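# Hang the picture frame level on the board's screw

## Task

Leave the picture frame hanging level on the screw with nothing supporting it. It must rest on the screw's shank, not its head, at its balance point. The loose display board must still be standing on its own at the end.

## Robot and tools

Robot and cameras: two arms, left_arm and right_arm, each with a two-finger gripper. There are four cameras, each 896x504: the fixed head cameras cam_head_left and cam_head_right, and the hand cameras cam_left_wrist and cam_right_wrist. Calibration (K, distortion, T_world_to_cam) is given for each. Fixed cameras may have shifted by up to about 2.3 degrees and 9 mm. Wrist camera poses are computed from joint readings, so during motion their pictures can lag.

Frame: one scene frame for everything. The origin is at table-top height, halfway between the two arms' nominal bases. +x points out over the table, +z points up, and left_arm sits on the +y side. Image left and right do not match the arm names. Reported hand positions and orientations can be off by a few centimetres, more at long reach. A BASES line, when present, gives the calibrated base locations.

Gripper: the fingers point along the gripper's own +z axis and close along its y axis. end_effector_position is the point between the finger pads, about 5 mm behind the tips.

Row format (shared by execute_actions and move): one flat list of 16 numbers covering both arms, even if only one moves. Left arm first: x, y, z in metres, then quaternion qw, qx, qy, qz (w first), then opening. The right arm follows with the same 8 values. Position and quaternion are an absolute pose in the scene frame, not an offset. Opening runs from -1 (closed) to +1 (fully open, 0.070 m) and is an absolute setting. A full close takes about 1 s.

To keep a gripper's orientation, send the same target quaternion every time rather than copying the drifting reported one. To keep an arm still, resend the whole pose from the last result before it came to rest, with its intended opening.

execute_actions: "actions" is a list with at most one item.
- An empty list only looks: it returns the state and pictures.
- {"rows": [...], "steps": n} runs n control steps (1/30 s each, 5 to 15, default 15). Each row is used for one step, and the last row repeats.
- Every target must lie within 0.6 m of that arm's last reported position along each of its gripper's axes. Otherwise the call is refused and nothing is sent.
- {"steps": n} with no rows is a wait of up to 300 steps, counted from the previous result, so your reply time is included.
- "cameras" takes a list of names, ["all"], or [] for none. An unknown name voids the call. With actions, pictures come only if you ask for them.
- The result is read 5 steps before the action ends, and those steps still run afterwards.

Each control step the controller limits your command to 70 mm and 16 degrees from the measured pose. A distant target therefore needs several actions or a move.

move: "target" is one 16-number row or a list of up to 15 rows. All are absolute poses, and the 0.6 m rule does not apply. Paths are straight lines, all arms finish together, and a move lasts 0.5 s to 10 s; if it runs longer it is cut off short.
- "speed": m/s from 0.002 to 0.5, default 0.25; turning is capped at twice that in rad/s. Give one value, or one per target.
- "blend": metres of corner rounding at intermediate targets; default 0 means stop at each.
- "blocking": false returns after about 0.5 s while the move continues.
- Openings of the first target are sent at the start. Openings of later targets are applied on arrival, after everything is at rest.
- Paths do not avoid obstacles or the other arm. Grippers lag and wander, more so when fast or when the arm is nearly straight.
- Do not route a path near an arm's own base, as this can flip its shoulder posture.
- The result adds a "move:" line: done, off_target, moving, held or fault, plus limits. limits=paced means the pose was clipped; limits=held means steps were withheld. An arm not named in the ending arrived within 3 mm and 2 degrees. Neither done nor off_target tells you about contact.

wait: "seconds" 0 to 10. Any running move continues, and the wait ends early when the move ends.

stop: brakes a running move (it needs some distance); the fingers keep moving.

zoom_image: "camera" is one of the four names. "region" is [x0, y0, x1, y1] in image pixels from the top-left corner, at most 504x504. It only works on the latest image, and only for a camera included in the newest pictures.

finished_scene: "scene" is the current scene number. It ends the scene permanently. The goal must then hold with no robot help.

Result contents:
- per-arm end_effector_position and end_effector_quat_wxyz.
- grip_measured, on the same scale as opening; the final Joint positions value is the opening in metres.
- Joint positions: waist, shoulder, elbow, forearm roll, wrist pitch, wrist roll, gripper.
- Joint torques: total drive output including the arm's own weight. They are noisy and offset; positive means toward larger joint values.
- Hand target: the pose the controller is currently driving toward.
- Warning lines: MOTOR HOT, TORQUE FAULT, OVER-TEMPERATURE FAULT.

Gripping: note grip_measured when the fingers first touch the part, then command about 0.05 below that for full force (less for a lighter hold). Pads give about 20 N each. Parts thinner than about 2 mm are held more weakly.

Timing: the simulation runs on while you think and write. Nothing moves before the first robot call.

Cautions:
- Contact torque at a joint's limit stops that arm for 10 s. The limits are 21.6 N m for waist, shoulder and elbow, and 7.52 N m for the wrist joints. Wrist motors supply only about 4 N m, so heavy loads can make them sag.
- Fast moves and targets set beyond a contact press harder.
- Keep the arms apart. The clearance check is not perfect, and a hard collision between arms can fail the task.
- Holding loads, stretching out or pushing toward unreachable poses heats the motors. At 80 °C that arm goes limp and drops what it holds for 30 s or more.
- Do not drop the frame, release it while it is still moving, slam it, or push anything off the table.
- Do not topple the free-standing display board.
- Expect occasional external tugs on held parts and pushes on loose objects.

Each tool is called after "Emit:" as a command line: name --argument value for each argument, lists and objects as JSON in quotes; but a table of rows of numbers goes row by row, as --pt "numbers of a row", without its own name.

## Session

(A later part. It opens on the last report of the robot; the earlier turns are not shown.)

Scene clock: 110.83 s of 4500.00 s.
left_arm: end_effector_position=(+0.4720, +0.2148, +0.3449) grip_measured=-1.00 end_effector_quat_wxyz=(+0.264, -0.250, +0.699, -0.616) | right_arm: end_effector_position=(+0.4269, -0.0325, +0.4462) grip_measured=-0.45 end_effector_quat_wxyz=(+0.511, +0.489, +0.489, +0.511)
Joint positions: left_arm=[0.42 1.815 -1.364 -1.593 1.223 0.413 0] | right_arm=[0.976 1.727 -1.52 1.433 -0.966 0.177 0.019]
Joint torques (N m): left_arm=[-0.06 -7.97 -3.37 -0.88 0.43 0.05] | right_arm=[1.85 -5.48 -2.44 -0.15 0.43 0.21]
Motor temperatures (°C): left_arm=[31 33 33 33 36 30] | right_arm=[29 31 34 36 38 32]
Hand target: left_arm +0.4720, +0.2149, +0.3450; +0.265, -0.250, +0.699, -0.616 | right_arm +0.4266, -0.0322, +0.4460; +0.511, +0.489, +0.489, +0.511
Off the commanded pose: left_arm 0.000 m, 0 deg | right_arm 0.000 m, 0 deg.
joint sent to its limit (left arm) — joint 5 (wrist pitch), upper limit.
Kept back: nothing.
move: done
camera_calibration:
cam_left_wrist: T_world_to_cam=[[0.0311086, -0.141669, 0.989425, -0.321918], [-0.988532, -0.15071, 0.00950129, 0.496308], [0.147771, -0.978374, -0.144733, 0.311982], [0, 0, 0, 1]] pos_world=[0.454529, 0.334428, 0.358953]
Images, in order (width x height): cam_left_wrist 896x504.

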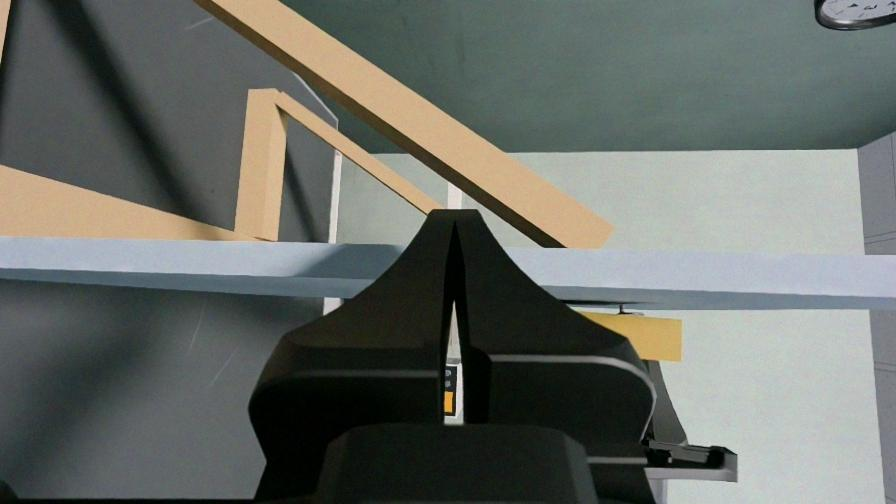

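Emit:
move --target '[0.472, 0.215, 0.345, 0.264, -0.249, 0.699, -0.616, -1, 0.4266, -0.0322, 0.4448, 0.5108, 0.4890, 0.4890, 0.5108, -0.5]' --speed 0.005 --cameras '["cam_left_wrist"]'

Emit:
zoom_image --camera "cam_left_wrist" --region '[610, 298, 650, 323]'

Scene clock: 111.83 s of 4500.00 s.
left_arm: end_effector_position=(+0.4720, +0.2148, +0.3449) grip_measured=-1.00 end_effector_quat_wxyz=(+0.264, -0.250, +0.699, -0.616) | right_arm: end_effector_position=(+0.4267, -0.0328, +0.4459) grip_measured=-0.45 end_effector_quat_wxyz=(+0.511, +0.489, +0.488, +0.511)
Joint positions: left_arm=[0.42 1.815 -1.364 -1.593 1.223 0.413 0] | right_arm=[0.976 1.726 -1.516 1.429 -0.967 0.183 0.019]
Joint torques (N m): left_arm=[0.03 -8.06 -3.34 -0.91 0.44 0.05] | right_arm=[4.35 -2.96 -1.11 0.9 0.88 0.28]
Motor temperatures (°C): left_arm=[31 33 33 33 36 30] | right_arm=[29 31 34 36 38 32]
Hand target: left_arm +0.4720, +0.2149, +0.3450; +0.265, -0.250, +0.699, -0.616 | right_arm +0.4266, -0.0322, +0.4448; +0.511, +0.489, +0.489, +0.511
Off the commanded pose: left_arm 0.000 m, 0 deg | right_arm 0.001 m, 0 deg.
joint sent to its limit (left arm) — joint 5 (wrist pitch), upper limit.
Kept back: nothing.
move: done
camera_calibration:
cam_left_wrist: T_world_to_cam=[[0.0311086, -0.141669, 0.989425, -0.321918], [-0.988532, -0.15071, 0.00950129, 0.496308], [0.147771, -0.978374, -0.144733, 0.311982], [0, 0, 0, 1]] pos_world=[0.454529, 0.334428, 0.358953]
Images, in order (width x height): cam_left_wrist 896x504.

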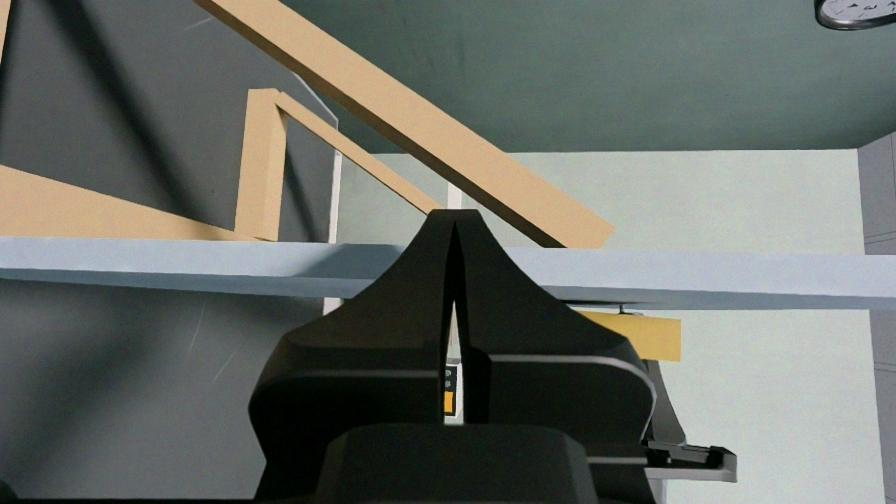

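Scaled by 12.600 from the camera's 896x504 image, which has a finer 1280x720 frame.

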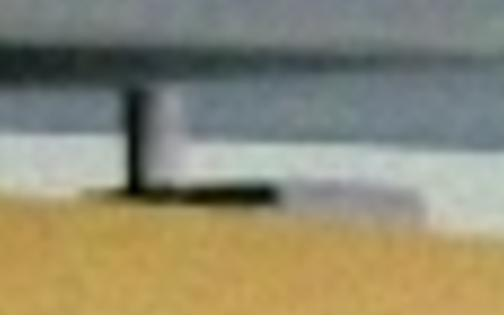

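Emit:
move --target '[0.472, 0.215, 0.345, 0.264, -0.249, 0.699, -0.616, -1, 0.4266, -0.0326, 0.4461, 0.5108, 0.4890, 0.4890, 0.5108, -0.5]' --speed 0.005 --cameras '["cam_left_wrist", "cam_head_left", "cam_head_right"]'

Emit:
zoom_image --camera "cam_left_wrist" --region '[570, 290, 700, 370]'

Emit:
zoom_image --camera "cam_head_left" --region '[400, 10, 540, 100]'

Emit:
zoom_image --camera "cam_head_right" --region '[380, 10, 520, 100]'

Scene clock: 113.47 s of 4500.00 s.
left_arm: end_effector_position=(+0.4720, +0.2148, +0.3449) grip_measured=-1.00 end_effector_quat_wxyz=(+0.264, -0.250, +0.699, -0.616) | right_arm: end_effector_position=(+0.4267, -0.0328, +0.4453) grip_measured=-0.45 end_effector_quat_wxyz=(+0.511, +0.490, +0.489, +0.510)
Joint positions: left_arm=[0.42 1.815 -1.364 -1.593 1.223 0.413 0] | right_arm=[0.976 1.726 -1.517 1.434 -0.966 0.178 0.019]
Joint torques (N m): left_arm=[0.04 -7.95 -3.23 -0.93 0.41 0.06] | right_arm=[3.56 -0.86 -1.89 1.09 1.67 -0.08]
Motor temperatures (°C): left_arm=[31 33 33 33 36 30] | right_arm=[29 31 34 36 39 32]
Hand target: left_arm +0.4720, +0.2149, +0.3450; +0.265, -0.250, +0.699, -0.616 | right_arm +0.4266, -0.0326, +0.4461; +0.511, +0.489, +0.489, +0.511
Off the commanded pose: left_arm 0.000 m, 0 deg | right_arm 0.001 m, 0 deg.
joint sent to its limit (left arm) — joint 5 (wrist pitch), upper limit.
Kept back: nothing.
move: done
camera_calibration:
cam_left_wrist: T_world_to_cam=[[0.0311086, -0.141669, 0.989425, -0.321918], [-0.988532, -0.15071, 0.00950129, 0.496308], [0.147771, -0.978374, -0.144733, 0.311982], [0, 0, 0, 1]] pos_world=[0.454529, 0.334428, 0.358953]
Images, in order (width x height): cam_head_left 896x504, cam_head_right 896x504, cam_left_wrist 896x504.

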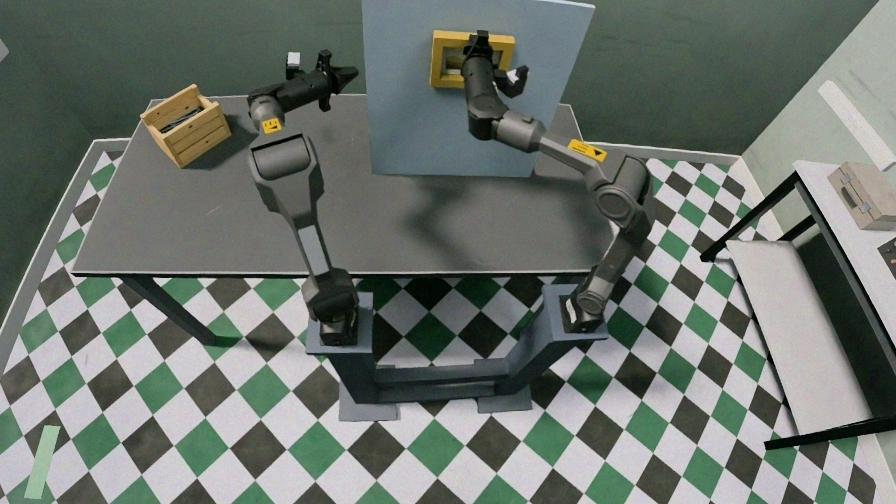

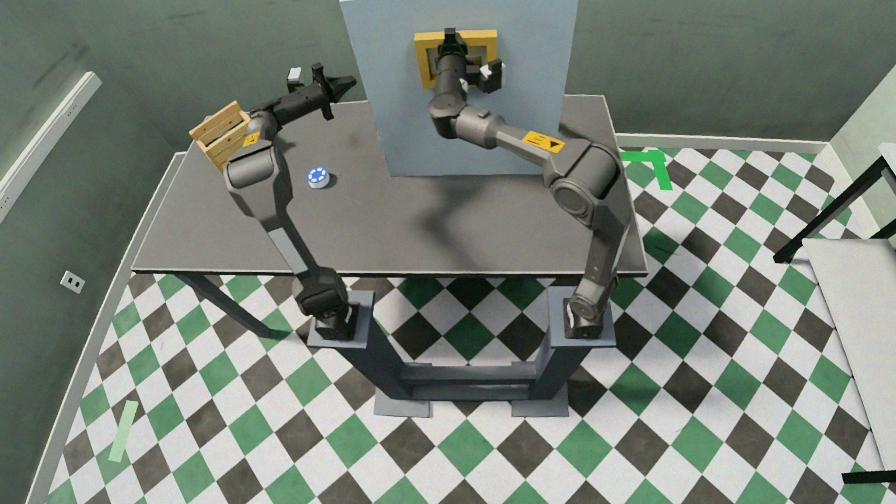

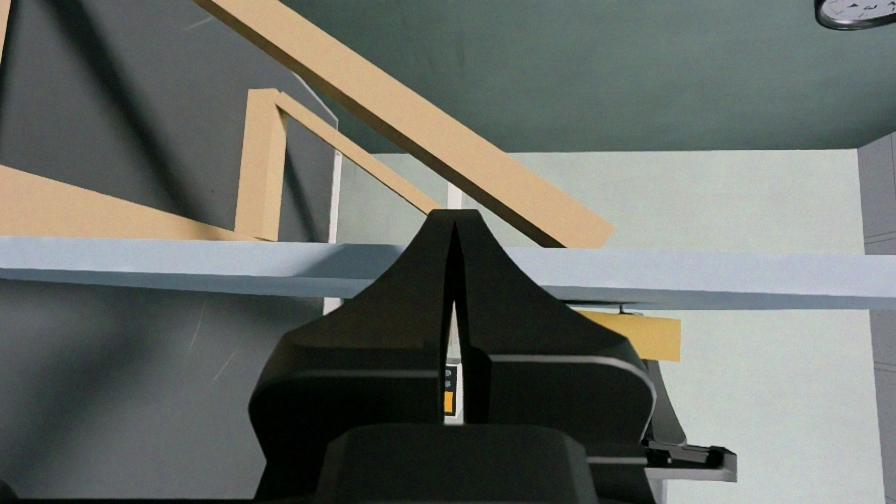

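Scaled by 3.877 from the camera's 896x504 image, which has a finer 1280x720 frame.

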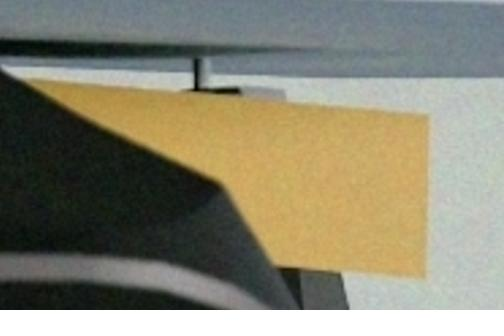

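Scaled by 3.600 from the camera's 896x504 image, which has a finer 1280x720 frame.

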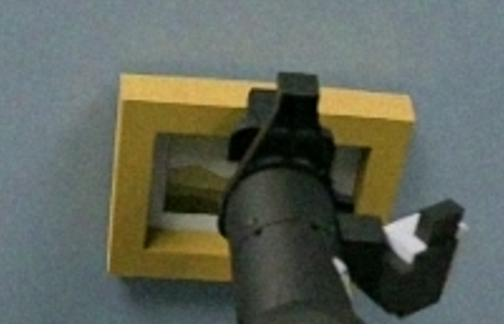

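Scaled by 3.600 from the camera's 896x504 image, which has a finer 1280x720 frame.

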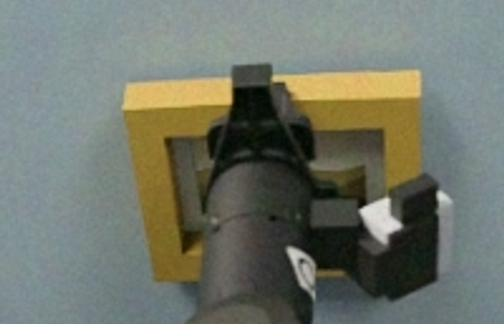

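Emit:
move --target '[0.472, 0.215, 0.345, 0.264, -0.249, 0.699, -0.616, -1, 0.4266, -0.0328, 0.4472, 0.5108, 0.4890, 0.4890, 0.5108, -0.5]' --speed 0.005 --cameras '["cam_left_wrist"]'

Emit:
zoom_image --camera "cam_left_wrist" --region '[610, 298, 650, 323]'

Scene clock: 114.57 s of 4500.00 s.
left_arm: end_effector_position=(+0.4720, +0.2148, +0.3449) grip_measured=-1.00 end_effector_quat_wxyz=(+0.264, -0.250, +0.699, -0.616) | right_arm: end_effector_position=(+0.4268, -0.0325, +0.4456) grip_measured=-0.45 end_effector_quat_wxyz=(+0.510, +0.490, +0.490, +0.510)
Joint positions: left_arm=[0.42 1.815 -1.364 -1.593 1.223 0.413 0] | right_arm=[0.976 1.726 -1.52 1.438 -0.964 0.173 0.019]
Joint torques (N m): left_arm=[-0.23 -7.91 -3.4 -0.93 0.41 0.05] | right_arm=[2.06 -3.62 -3.59 -0.43 1.48 -0.09]
Motor temperatures (°C): left_arm=[31 33 33 33 36 30] | right_arm=[29 31 34 36 39 32]
Hand target: left_arm +0.4720, +0.2149, +0.3450; +0.265, -0.250, +0.699, -0.616 | right_arm +0.4266, -0.0328, +0.4472; +0.511, +0.489, +0.489, +0.511
Off the commanded pose: left_arm 0.000 m, 0 deg | right_arm 0.002 m, 0 deg.
joint sent to its limit (left arm) — joint 5 (wrist pitch), upper limit.
Kept back: nothing.
move: done
camera_calibration:
cam_left_wrist: T_world_to_cam=[[0.0311086, -0.141669, 0.989425, -0.321918], [-0.988532, -0.15071, 0.00950129, 0.496308], [0.147771, -0.978374, -0.144733, 0.311982], [0, 0, 0, 1]] pos_world=[0.454529, 0.334428, 0.358953]
Images, in order (width x height): cam_left_wrist 896x504.

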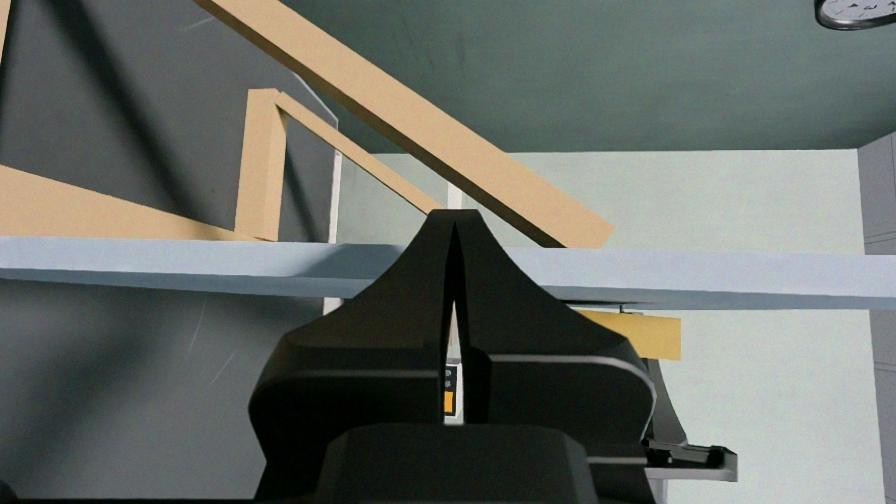

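Scaled by 12.600 from the camera's 896x504 image, which has a finer 1280x720 frame.

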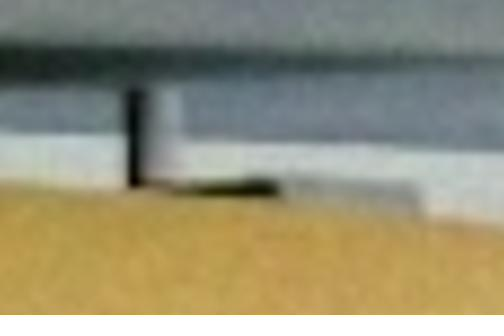

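Emit:
zoom_image --camera "cam_left_wrist" --region '[570, 290, 700, 370]'

Scaled by 3.877 from the camera's 896x504 image, which has a finer 1280x720 frame.

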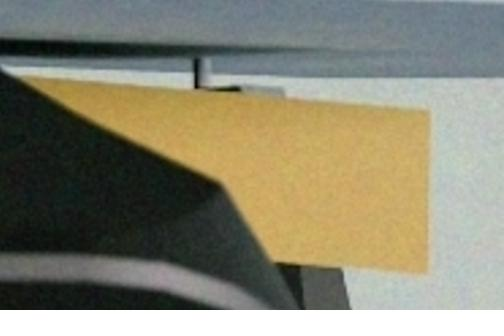

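Emit:
execute_actions --actions '[{"rows": [[0.472, 0.215, 0.345, 0.264, -0.249, 0.699, -0.616, -1, 0.4266, -0.0328, 0.446, 0.5108, 0.4890, 0.4890, 0.5108, -0.42],[0.472, 0.215, 0.345, 0.264, -0.249, 0.699, -0.616, -1, 0.4266, -0.0328, 0.446, 0.5108, 0.4890, 0.4890, 0.5108, -0.41],[0.472, 0.215, 0.345, 0.264, -0.249, 0.699, -0.616, -1, 0.4266, -0.0328, 0.446, 0.5108, 0.4890, 0.4890, 0.5108, -0.40],[0.472, 0.215, 0.345, 0.264, -0.249, 0.699, -0.616, -1, 0.4266, -0.0328, 0.446, 0.5108, 0.4890, 0.4890, 0.5108, -0.38],[0.472, 0.215, 0.345, 0.264, -0.249, 0.699, -0.616, -1, 0.4266, -0.0328, 0.446, 0.5108, 0.4890, 0.4890, 0.5108, -0.36],[0.472, 0.215, 0.345, 0.264, -0.249, 0.699, -0.616, -1, 0.4266, -0.0328, 0.446, 0.5108, 0.4890, 0.4890, 0.5108, -0.34],[0.472, 0.215, 0.345, 0.264, -0.249, 0.699, -0.616, -1, 0.4266, -0.0328, 0.446, 0.5108, 0.4890, 0.4890, 0.5108, -0.32]], "steps": 15}]' --cameras '["all"]'

Emit:
zoom_image --camera "cam_left_wrist" --region '[570, 290, 700, 370]'

Scene clock: 117.80 s of 4500.00 s.
left_arm: end_effector_position=(+0.4720, +0.2148, +0.3449) grip_measured=-1.00 end_effector_quat_wxyz=(+0.264, -0.250, +0.699, -0.616) | right_arm: end_effector_position=(+0.4266, -0.0323, +0.4465) grip_measured=-0.32 end_effector_quat_wxyz=(+0.511, +0.488, +0.489, +0.512)
Joint positions: left_arm=[0.42 1.815 -1.364 -1.593 1.223 0.413 0] | right_arm=[0.976 1.725 -1.518 1.431 -0.963 0.178 0.024]
Joint torques (N m): left_arm=[-0.13 -7.78 -3.25 -0.93 0.39 0.01] | right_arm=[-0.13 -7.57 -3.51 -0.95 -0.29 -0.11]
Motor temperatures (°C): left_arm=[31 33 33 33 36 30] | right_arm=[29 31 34 36 39 32]
joint sent to its limit (left arm) — joint 5 (wrist pitch), upper limit.
Steps of this call (1-87: nothing new was sent; 88-97: this action's first 10). Readings (end_effector_position of left_arm | right_arm):
88: (+0.4720, +0.2148, +0.3449) | (+0.4266, -0.0325, +0.4470)
89: (+0.4720, +0.2148, +0.3449) | (+0.4266, -0.0324, +0.4469)
91: (+0.4720, +0.2148, +0.3449) | (+0.4266, -0.0323, +0.4469)
95: (+0.4720, +0.2148, +0.3449) | (+0.4266, -0.0323, +0.4469)
97: the state above
camera_calibration:
cam_left_wrist: T_world_to_cam=[[0.0311086, -0.141669, 0.989425, -0.321918], [-0.988532, -0.15071, 0.00950129, 0.496308], [0.147771, -0.978374, -0.144733, 0.311982], [0, 0, 0, 1]] pos_world=[0.454529, 0.334428, 0.358953]
cam_right_wrist: T_world_to_cam=[[0.0349371, 0.0392667, -0.998618, 0.432934], [-0.612605, 0.79033, 0.00964437, 0.276261], [0.789617, 0.611421, 0.0516669, -0.221791], [0, 0, 0, 1]] pos_world=[0.329244, -0.0997298, 0.441131]

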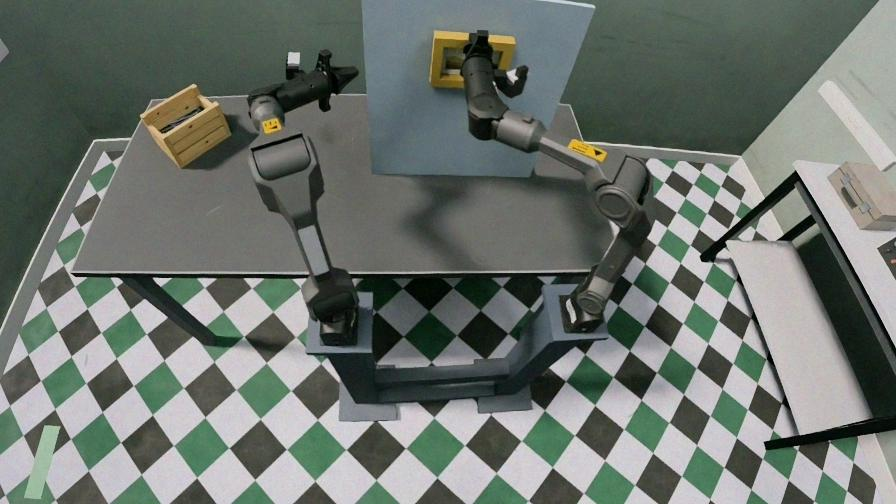

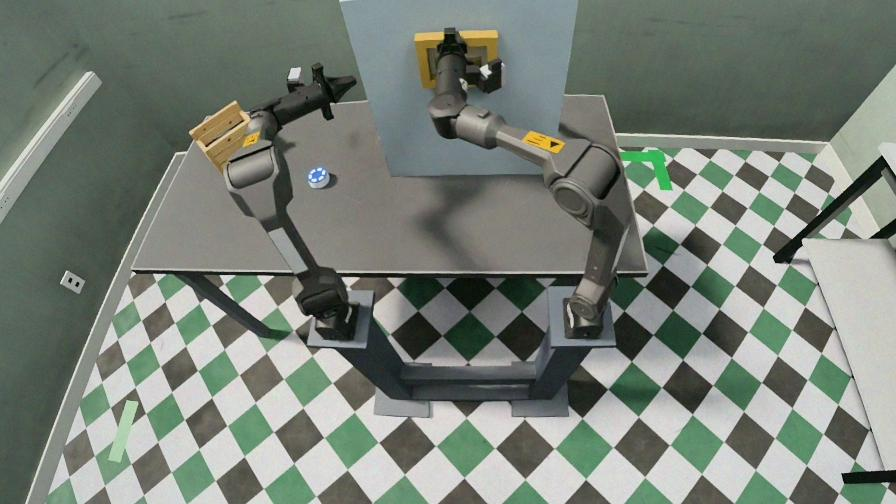

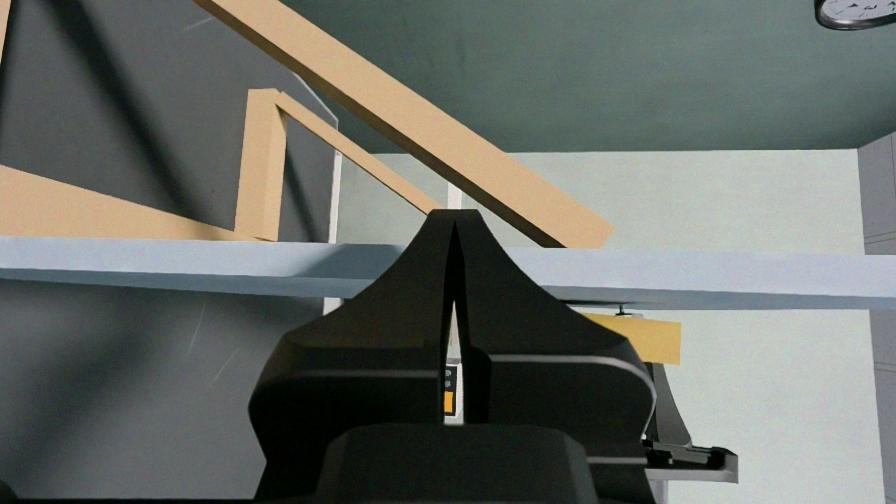

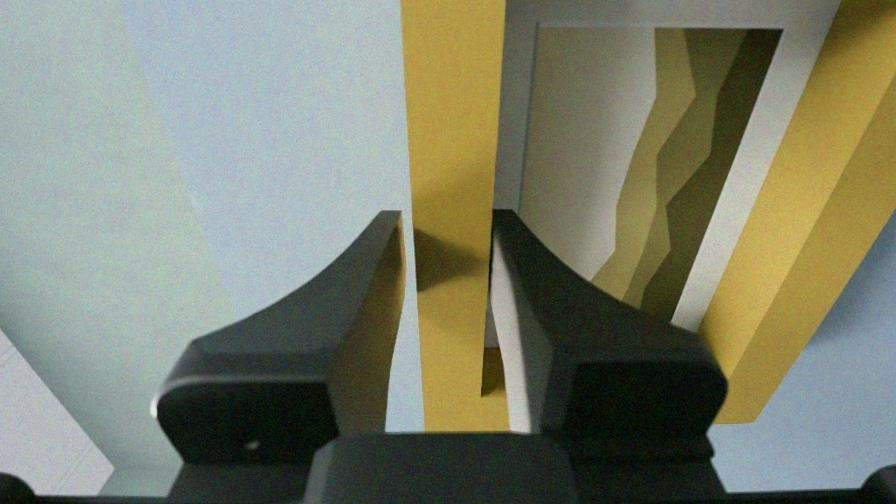

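Scaled by 3.877 from the camera's 896x504 image, which has a finer 1280x720 frame.

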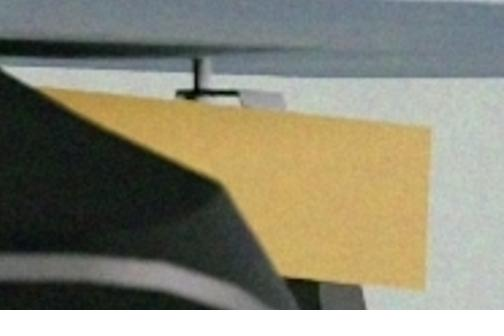

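Emit:
move --target '[0.472, 0.215, 0.345, 0.264, -0.249, 0.699, -0.616, -1, 0.4266, -0.0328, 0.4447, 0.5108, 0.4890, 0.4890, 0.5108, -0.28]' --speed 0.005 --cameras '["all"]'

Emit:
zoom_image --camera "cam_left_wrist" --region '[570, 290, 700, 370]'

Emit:
zoom_image --camera "cam_head_left" --region '[400, 10, 540, 100]'

Emit:
zoom_image --camera "cam_head_right" --region '[380, 10, 520, 100]'

Scene clock: 118.97 s of 4500.00 s.
left_arm: end_effector_position=(+0.4720, +0.2148, +0.3449) grip_measured=-1.00 end_effector_quat_wxyz=(+0.264, -0.250, +0.699, -0.616) | right_arm: end_effector_position=(+0.4266, -0.0326, +0.4447) grip_measured=-0.28 end_effector_quat_wxyz=(+0.511, +0.489, +0.489, +0.511)
Joint positions: left_arm=[0.42 1.815 -1.364 -1.593 1.223 0.413 0] | right_arm=[0.976 1.725 -1.512 1.429 -0.965 0.184 0.025]
Joint torques (N m): left_arm=[-0.08 -7.84 -3.47 -0.95 0.4 0.05] | right_arm=[-0.46 -5.99 -3.63 -1.15 -0.28 0.16]
Motor temperatures (°C): left_arm=[31 33 33 33 36 30] | right_arm=[29 31 34 36 39 32]
Hand target: left_arm +0.4720, +0.2149, +0.3450; +0.265, -0.250, +0.699, -0.616 | right_arm +0.4266, -0.0328, +0.4447; +0.511, +0.489, +0.489, +0.511
Off your previous action's commanded pose at its last step (step 5 of this call): left_arm 0.000 m, 0 deg | right_arm 0.000 m, 0 deg.
Off the commanded pose: left_arm 0.000 m, 0 deg | right_arm 0.000 m, 0 deg.
joint sent to its limit (left arm) — joint 5 (wrist pitch), upper limit.
Kept back: nothing.
move: done
camera_calibration:
cam_left_wrist: T_world_to_cam=[[0.0311086, -0.141669, 0.989425, -0.321918], [-0.988532, -0.15071, 0.00950129, 0.496308], [0.147771, -0.978374, -0.144733, 0.311982], [0, 0, 0, 1]] pos_world=[0.454529, 0.334428, 0.358953]
cam_right_wrist: T_world_to_cam=[[0.0335688, 0.0385939, -0.998691, 0.431758], [-0.611575, 0.791123, 0.0100158, 0.275944], [0.790474, 0.610438, 0.0501601, -0.221218], [0, 0, 0, 1]] pos_world=[0.329134, -0.0999289, 0.439525]

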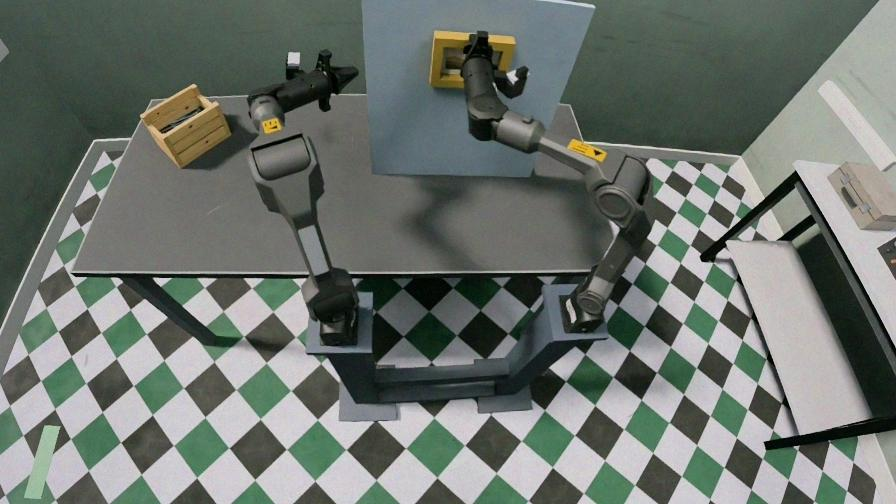

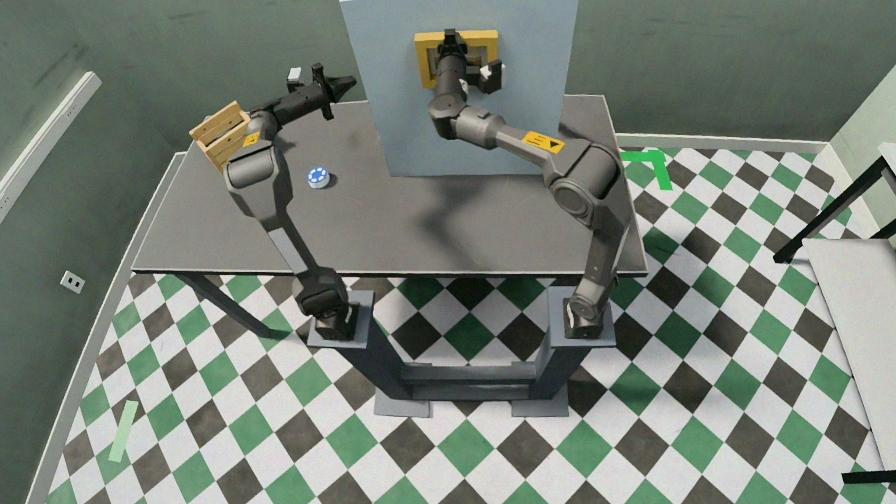

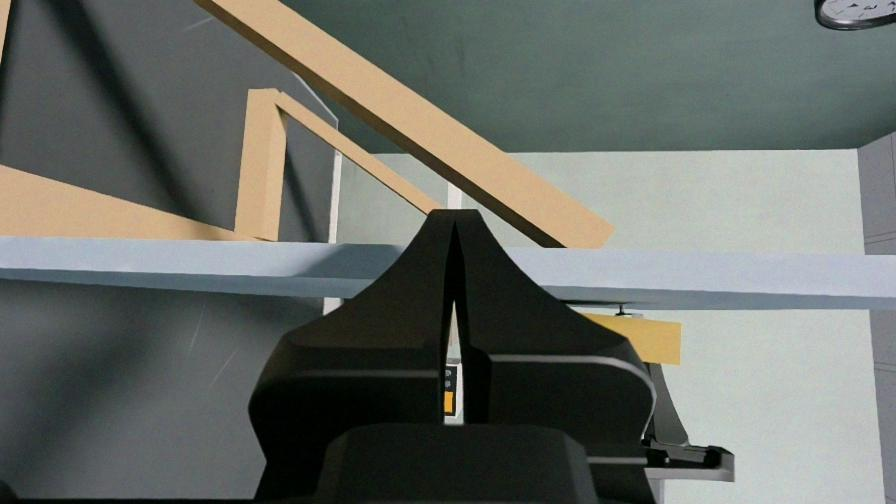

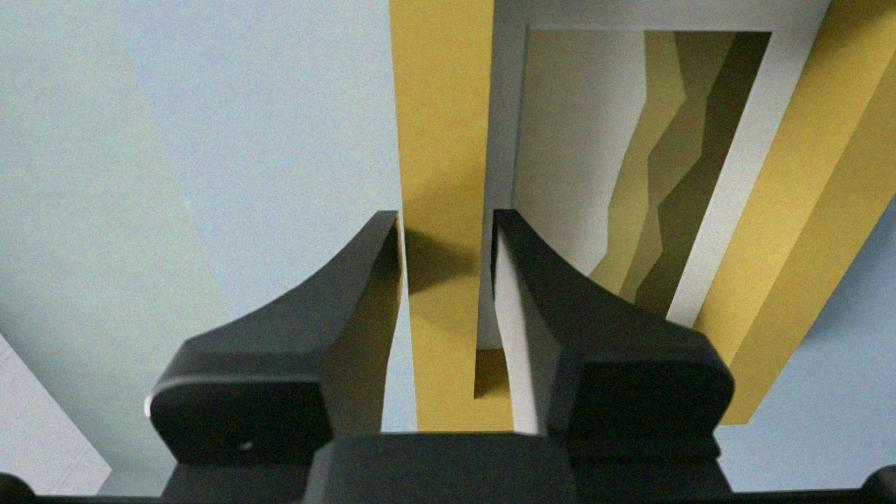

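Scaled by 3.877 from the camera's 896x504 image, which has a finer 1280x720 frame.

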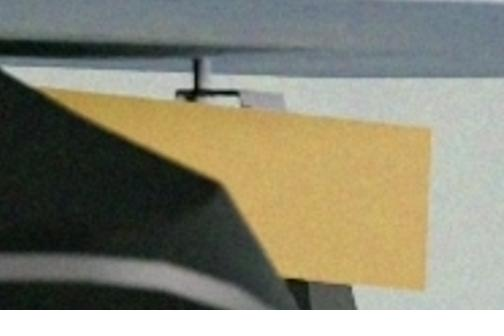

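Scaled by 3.600 from the camera's 896x504 image, which has a finer 1280x720 frame.

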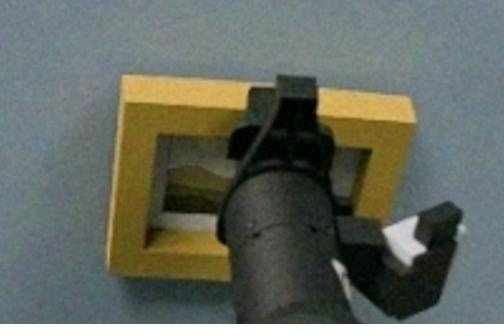

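Scaled by 3.600 from the camera's 896x504 image, which has a finer 1280x720 frame.

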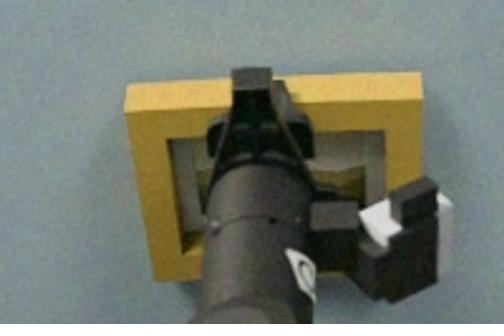

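Emit:
move --target '[0.472, 0.215, 0.345, 0.264, -0.249, 0.699, -0.616, -1, 0.4266, -0.0328, 0.4452, 0.5108, 0.4890, 0.4890, 0.5108, -0.15]' --speed 0.005 --cameras '["cam_right_wrist", "cam_left_wrist"]'

Emit:
zoom_image --camera "cam_left_wrist" --region '[570, 290, 700, 370]'

Emit:
zoom_image --camera "cam_left_wrist" --region '[610, 298, 650, 323]'

Scene clock: 120.07 s of 4500.00 s.
left_arm: end_effector_position=(+0.4720, +0.2148, +0.3449) grip_measured=-1.00 end_effector_quat_wxyz=(+0.264, -0.250, +0.699, -0.616) | right_arm: end_effector_position=(+0.4266, -0.0327, +0.4449) grip_measured=-0.15 end_effector_quat_wxyz=(+0.511, +0.489, +0.489, +0.511)
Joint positions: left_arm=[0.42 1.815 -1.364 -1.593 1.223 0.413 0] | right_arm=[0.976 1.725 -1.513 1.43 -0.965 0.182 0.03]
Joint torques (N m): left_arm=[-0.13 -7.89 -3.3 -0.94 0.38 0.01] | right_arm=[-0.48 -6.16 -4.67 -0.97 -0.13 -0.22]
Motor temperatures (°C): left_arm=[31 33 33 33 36 30] | right_arm=[29 31 34 36 39 32]
Hand target: left_arm +0.4720, +0.2149, +0.3450; +0.265, -0.250, +0.699, -0.616 | right_arm +0.4266, -0.0328, +0.4452; +0.511, +0.489, +0.489, +0.511
Off the commanded pose: left_arm 0.000 m, 0 deg | right_arm 0.000 m, 0 deg.
joint sent to its limit (left arm) — joint 5 (wrist pitch), upper limit.
Kept back: nothing.
move: done
camera_calibration:
cam_left_wrist: T_world_to_cam=[[0.0311086, -0.141669, 0.989425, -0.321918], [-0.988532, -0.15071, 0.00950129, 0.496308], [0.147771, -0.978374, -0.144733, 0.311982], [0, 0, 0, 1]] pos_world=[0.454529, 0.334428, 0.358953]
cam_right_wrist: T_world_to_cam=[[0.0333796, 0.0380156, -0.998719, 0.432022], [-0.61142, 0.791247, 0.00968319, 0.276056], [0.790602, 0.610314, 0.049655, -0.221049], [0, 0, 0, 1]] pos_world=[0.329127, -0.0999433, 0.439772]
Images, in order (width x height): cam_left_wrist 896x504, cam_right_wrist 896x504.

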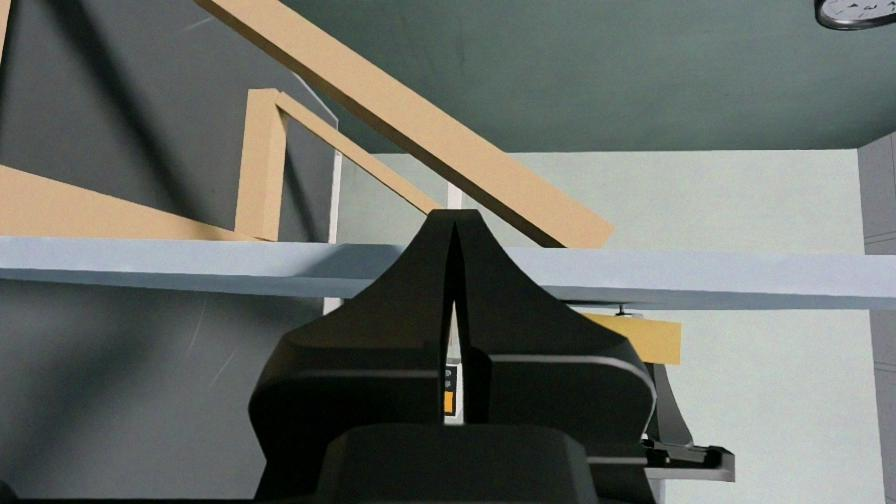

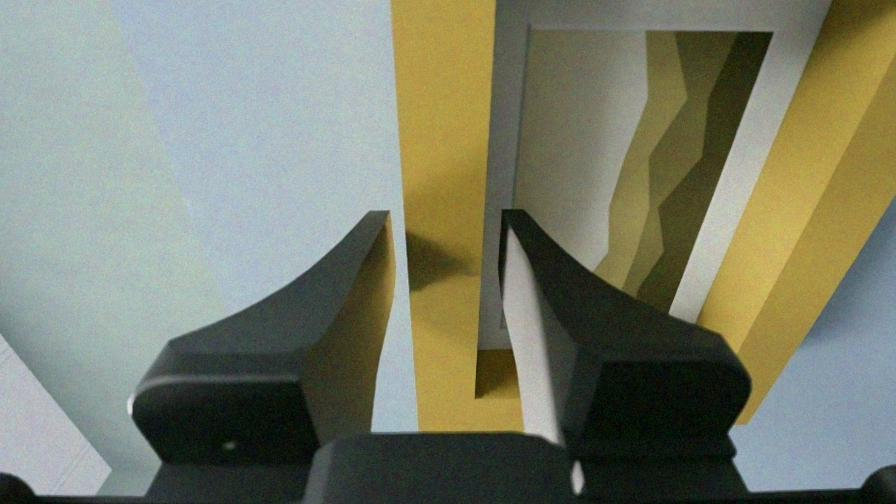

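Scaled by 3.877 from the camera's 896x504 image, which has a finer 1280x720 frame.

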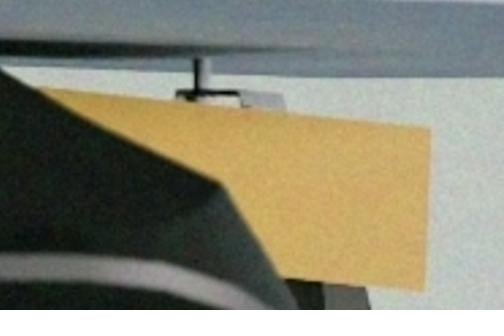

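Scaled by 12.600 from the camera's 896x504 image, which has a finer 1280x720 frame.

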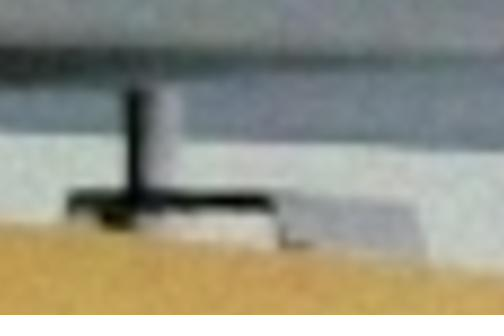

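Emit:
move --target '[0.472, 0.215, 0.345, 0.264, -0.249, 0.699, -0.616, -1, 0.3466, -0.0328, 0.442, 0.5108, 0.4890, 0.4890, 0.5108, -0.1]' --speed 0.05 --cameras '["all"]'

Emit:
zoom_image --camera "cam_head_left" --region '[410, 20, 530, 100]'

Emit:
zoom_image --camera "cam_head_right" --region '[400, 20, 520, 100]'

Emit:
zoom_image --camera "cam_left_wrist" --region '[610, 298, 650, 323]'

Scene clock: 123.50 s of 4500.00 s.
left_arm: end_effector_position=(+0.4720, +0.2148, +0.3449) grip_measured=-1.00 end_effector_quat_wxyz=(+0.264, -0.250, +0.699, -0.616) | right_arm: end_effector_position=(+0.3462, -0.0328, +0.4420) grip_measured=-0.10 end_effector_quat_wxyz=(+0.511, +0.489, +0.489, +0.511)
Joint positions: left_arm=[0.42 1.815 -1.364 -1.593 1.223 0.413 0] | right_arm=[1.201 1.586 -1.328 1.454 -1.191 0.202 0.032]
Joint torques (N m): left_arm=[-0.43 -7.83 -3.18 -0.93 0.35 -0.02] | right_arm=[-0.44 -5.89 -3.82 -1.13 -0.06 0.18]
Motor temperatures (°C): left_arm=[31 33 33 33 36 30] | right_arm=[29 31 34 36 39 32]
Hand target: left_arm +0.4720, +0.2149, +0.3450; +0.265, -0.250, +0.699, -0.616 | right_arm +0.3466, -0.0328, +0.4420; +0.511, +0.489, +0.489, +0.511
Off the commanded pose: left_arm 0.000 m, 0 deg | right_arm 0.000 m, 0 deg.
joint sent to its limit (left arm) — joint 5 (wrist pitch), upper limit.
Kept back: nothing.
move: done
camera_calibration:
cam_left_wrist: T_world_to_cam=[[0.0311086, -0.141669, 0.989425, -0.321918], [-0.988532, -0.15071, 0.00950129, 0.496308], [0.147771, -0.978374, -0.144733, 0.311982], [0, 0, 0, 1]] pos_world=[0.454529, 0.334428, 0.358953]
cam_right_wrist: T_world_to_cam=[[0.0339592, 0.0383668, -0.998687, 0.431616], [-0.611287, 0.79135, 0.00961538, 0.227024], [0.79068, 0.610158, 0.0503268, -0.157678], [0, 0, 0, 1]] pos_world=[0.248792, -0.100006, 0.436802]

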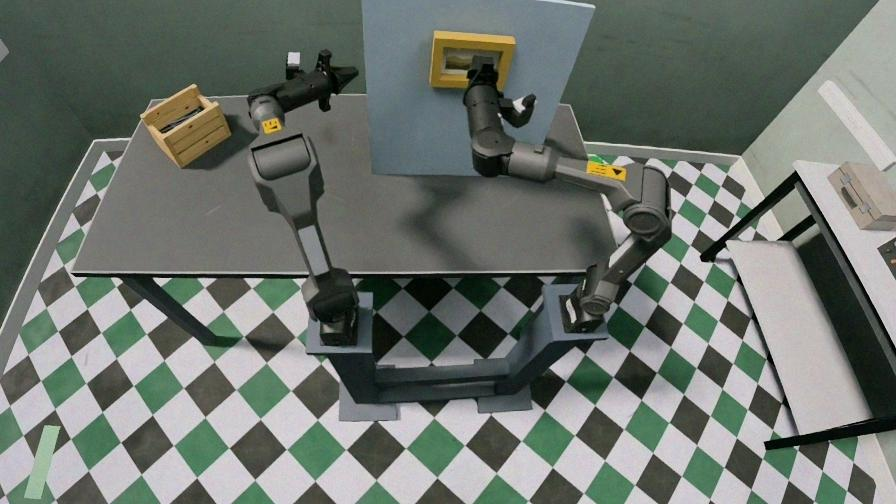

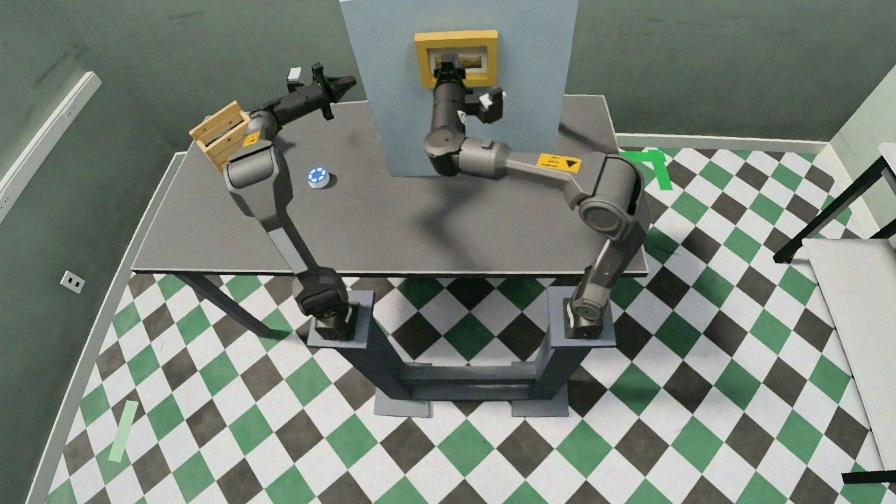

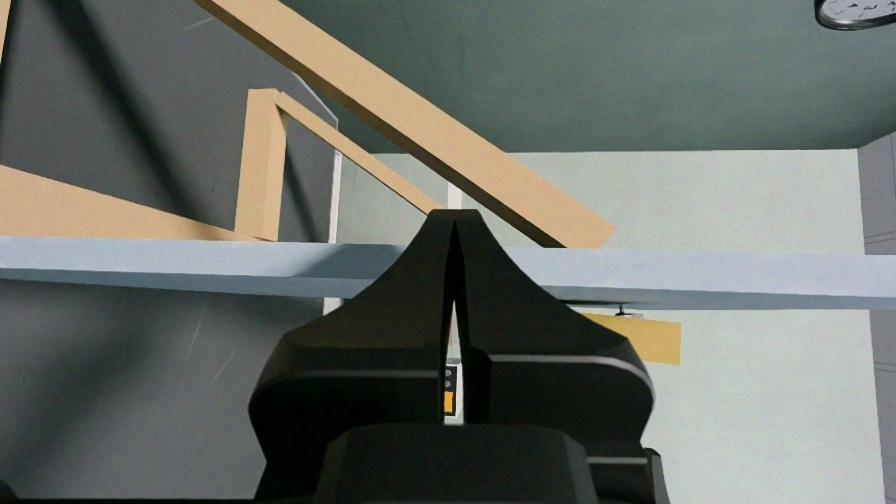

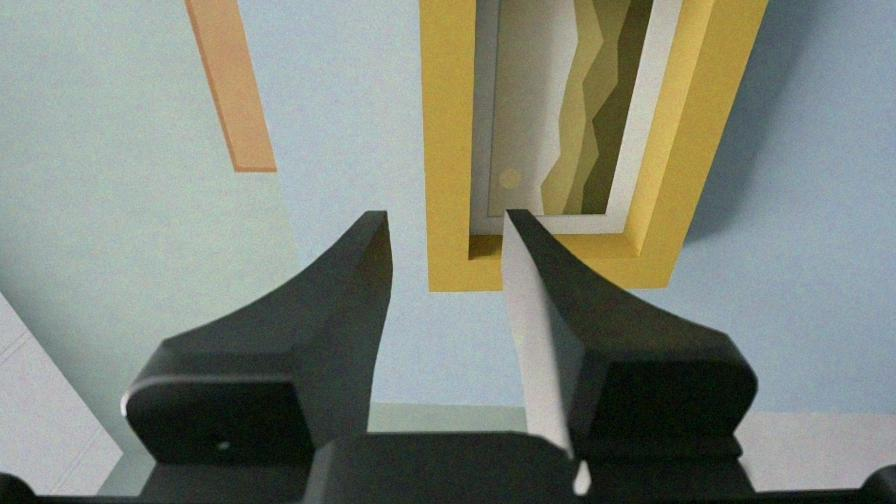

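Scaled by 4.200 from the camera's 896x504 image, which has a finer 1280x720 frame.

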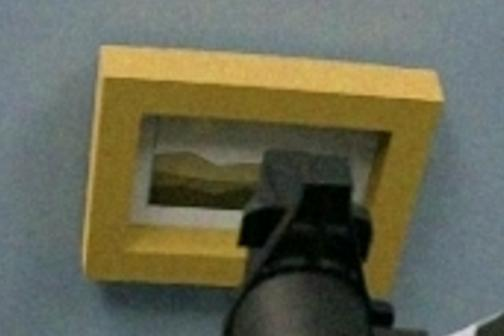

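Scaled by 4.200 from the camera's 896x504 image, which has a finer 1280x720 frame.

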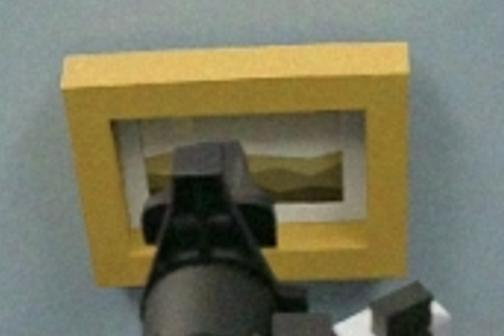

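Scaled by 12.600 from the camera's 896x504 image, which has a finer 1280x720 frame.

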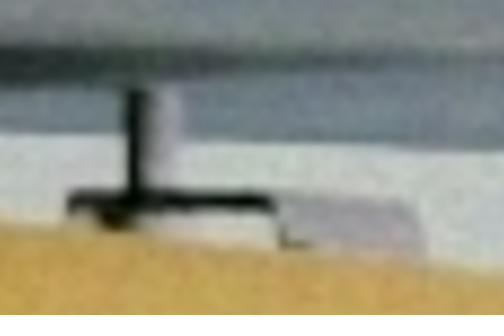

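Emit:
zoom_image --camera "cam_head_left" --region '[350, 140, 550, 200]'

Emit:
zoom_image --camera "cam_head_right" --region '[370, 140, 570, 200]'

Scaled by 2.520 from the camera's 896x504 image, which has a finer 1280x720 frame.

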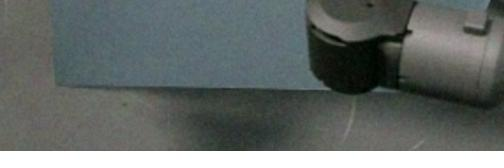

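Scaled by 2.520 from the camera's 896x504 image, which has a finer 1280x720 frame.

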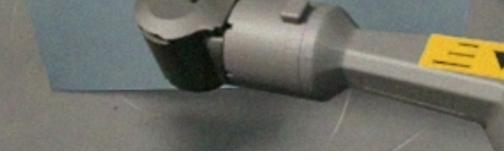

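Emit:
zoom_image --camera "cam_right_wrist" --region '[400, 0, 500, 60]'

Emit:
zoom_image --camera "cam_right_wrist" --region '[400, 220, 500, 300]'

Emit:
zoom_image --camera "cam_right_wrist" --region '[600, 0, 800, 120]'

Emit:
zoom_image --camera "cam_right_wrist" --region '[600, 180, 720, 300]'

Scaled by 5.040 from the camera's 896x504 image, which has a finer 1280x720 frame.

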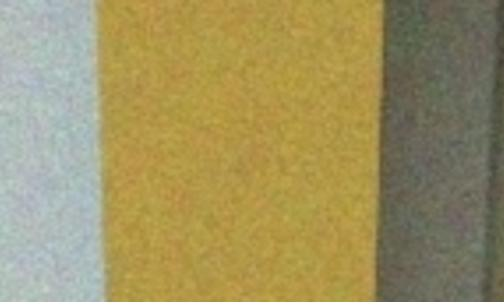

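Scaled by 5.040 from the camera's 896x504 image, which has a finer 1280x720 frame.

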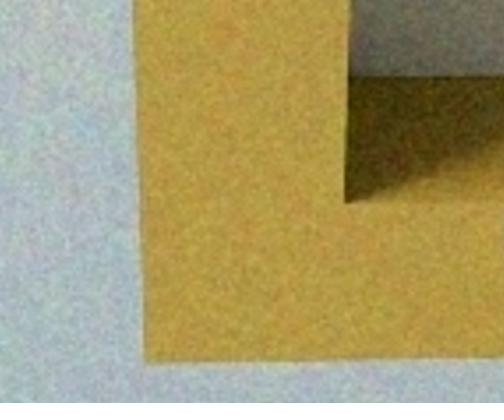

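Scaled by 2.520 from the camera's 896x504 image, which has a finer 1280x720 frame.

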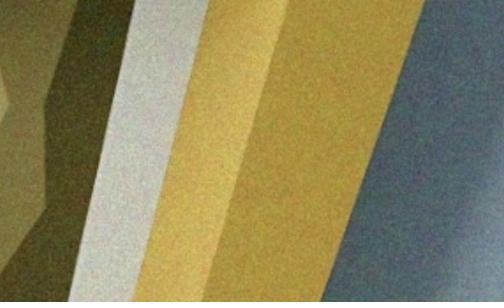

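Scaled by 4.200 from the camera's 896x504 image, which has a finer 1280x720 frame.

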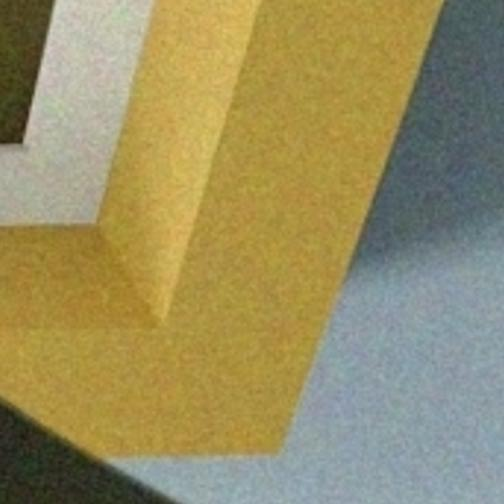

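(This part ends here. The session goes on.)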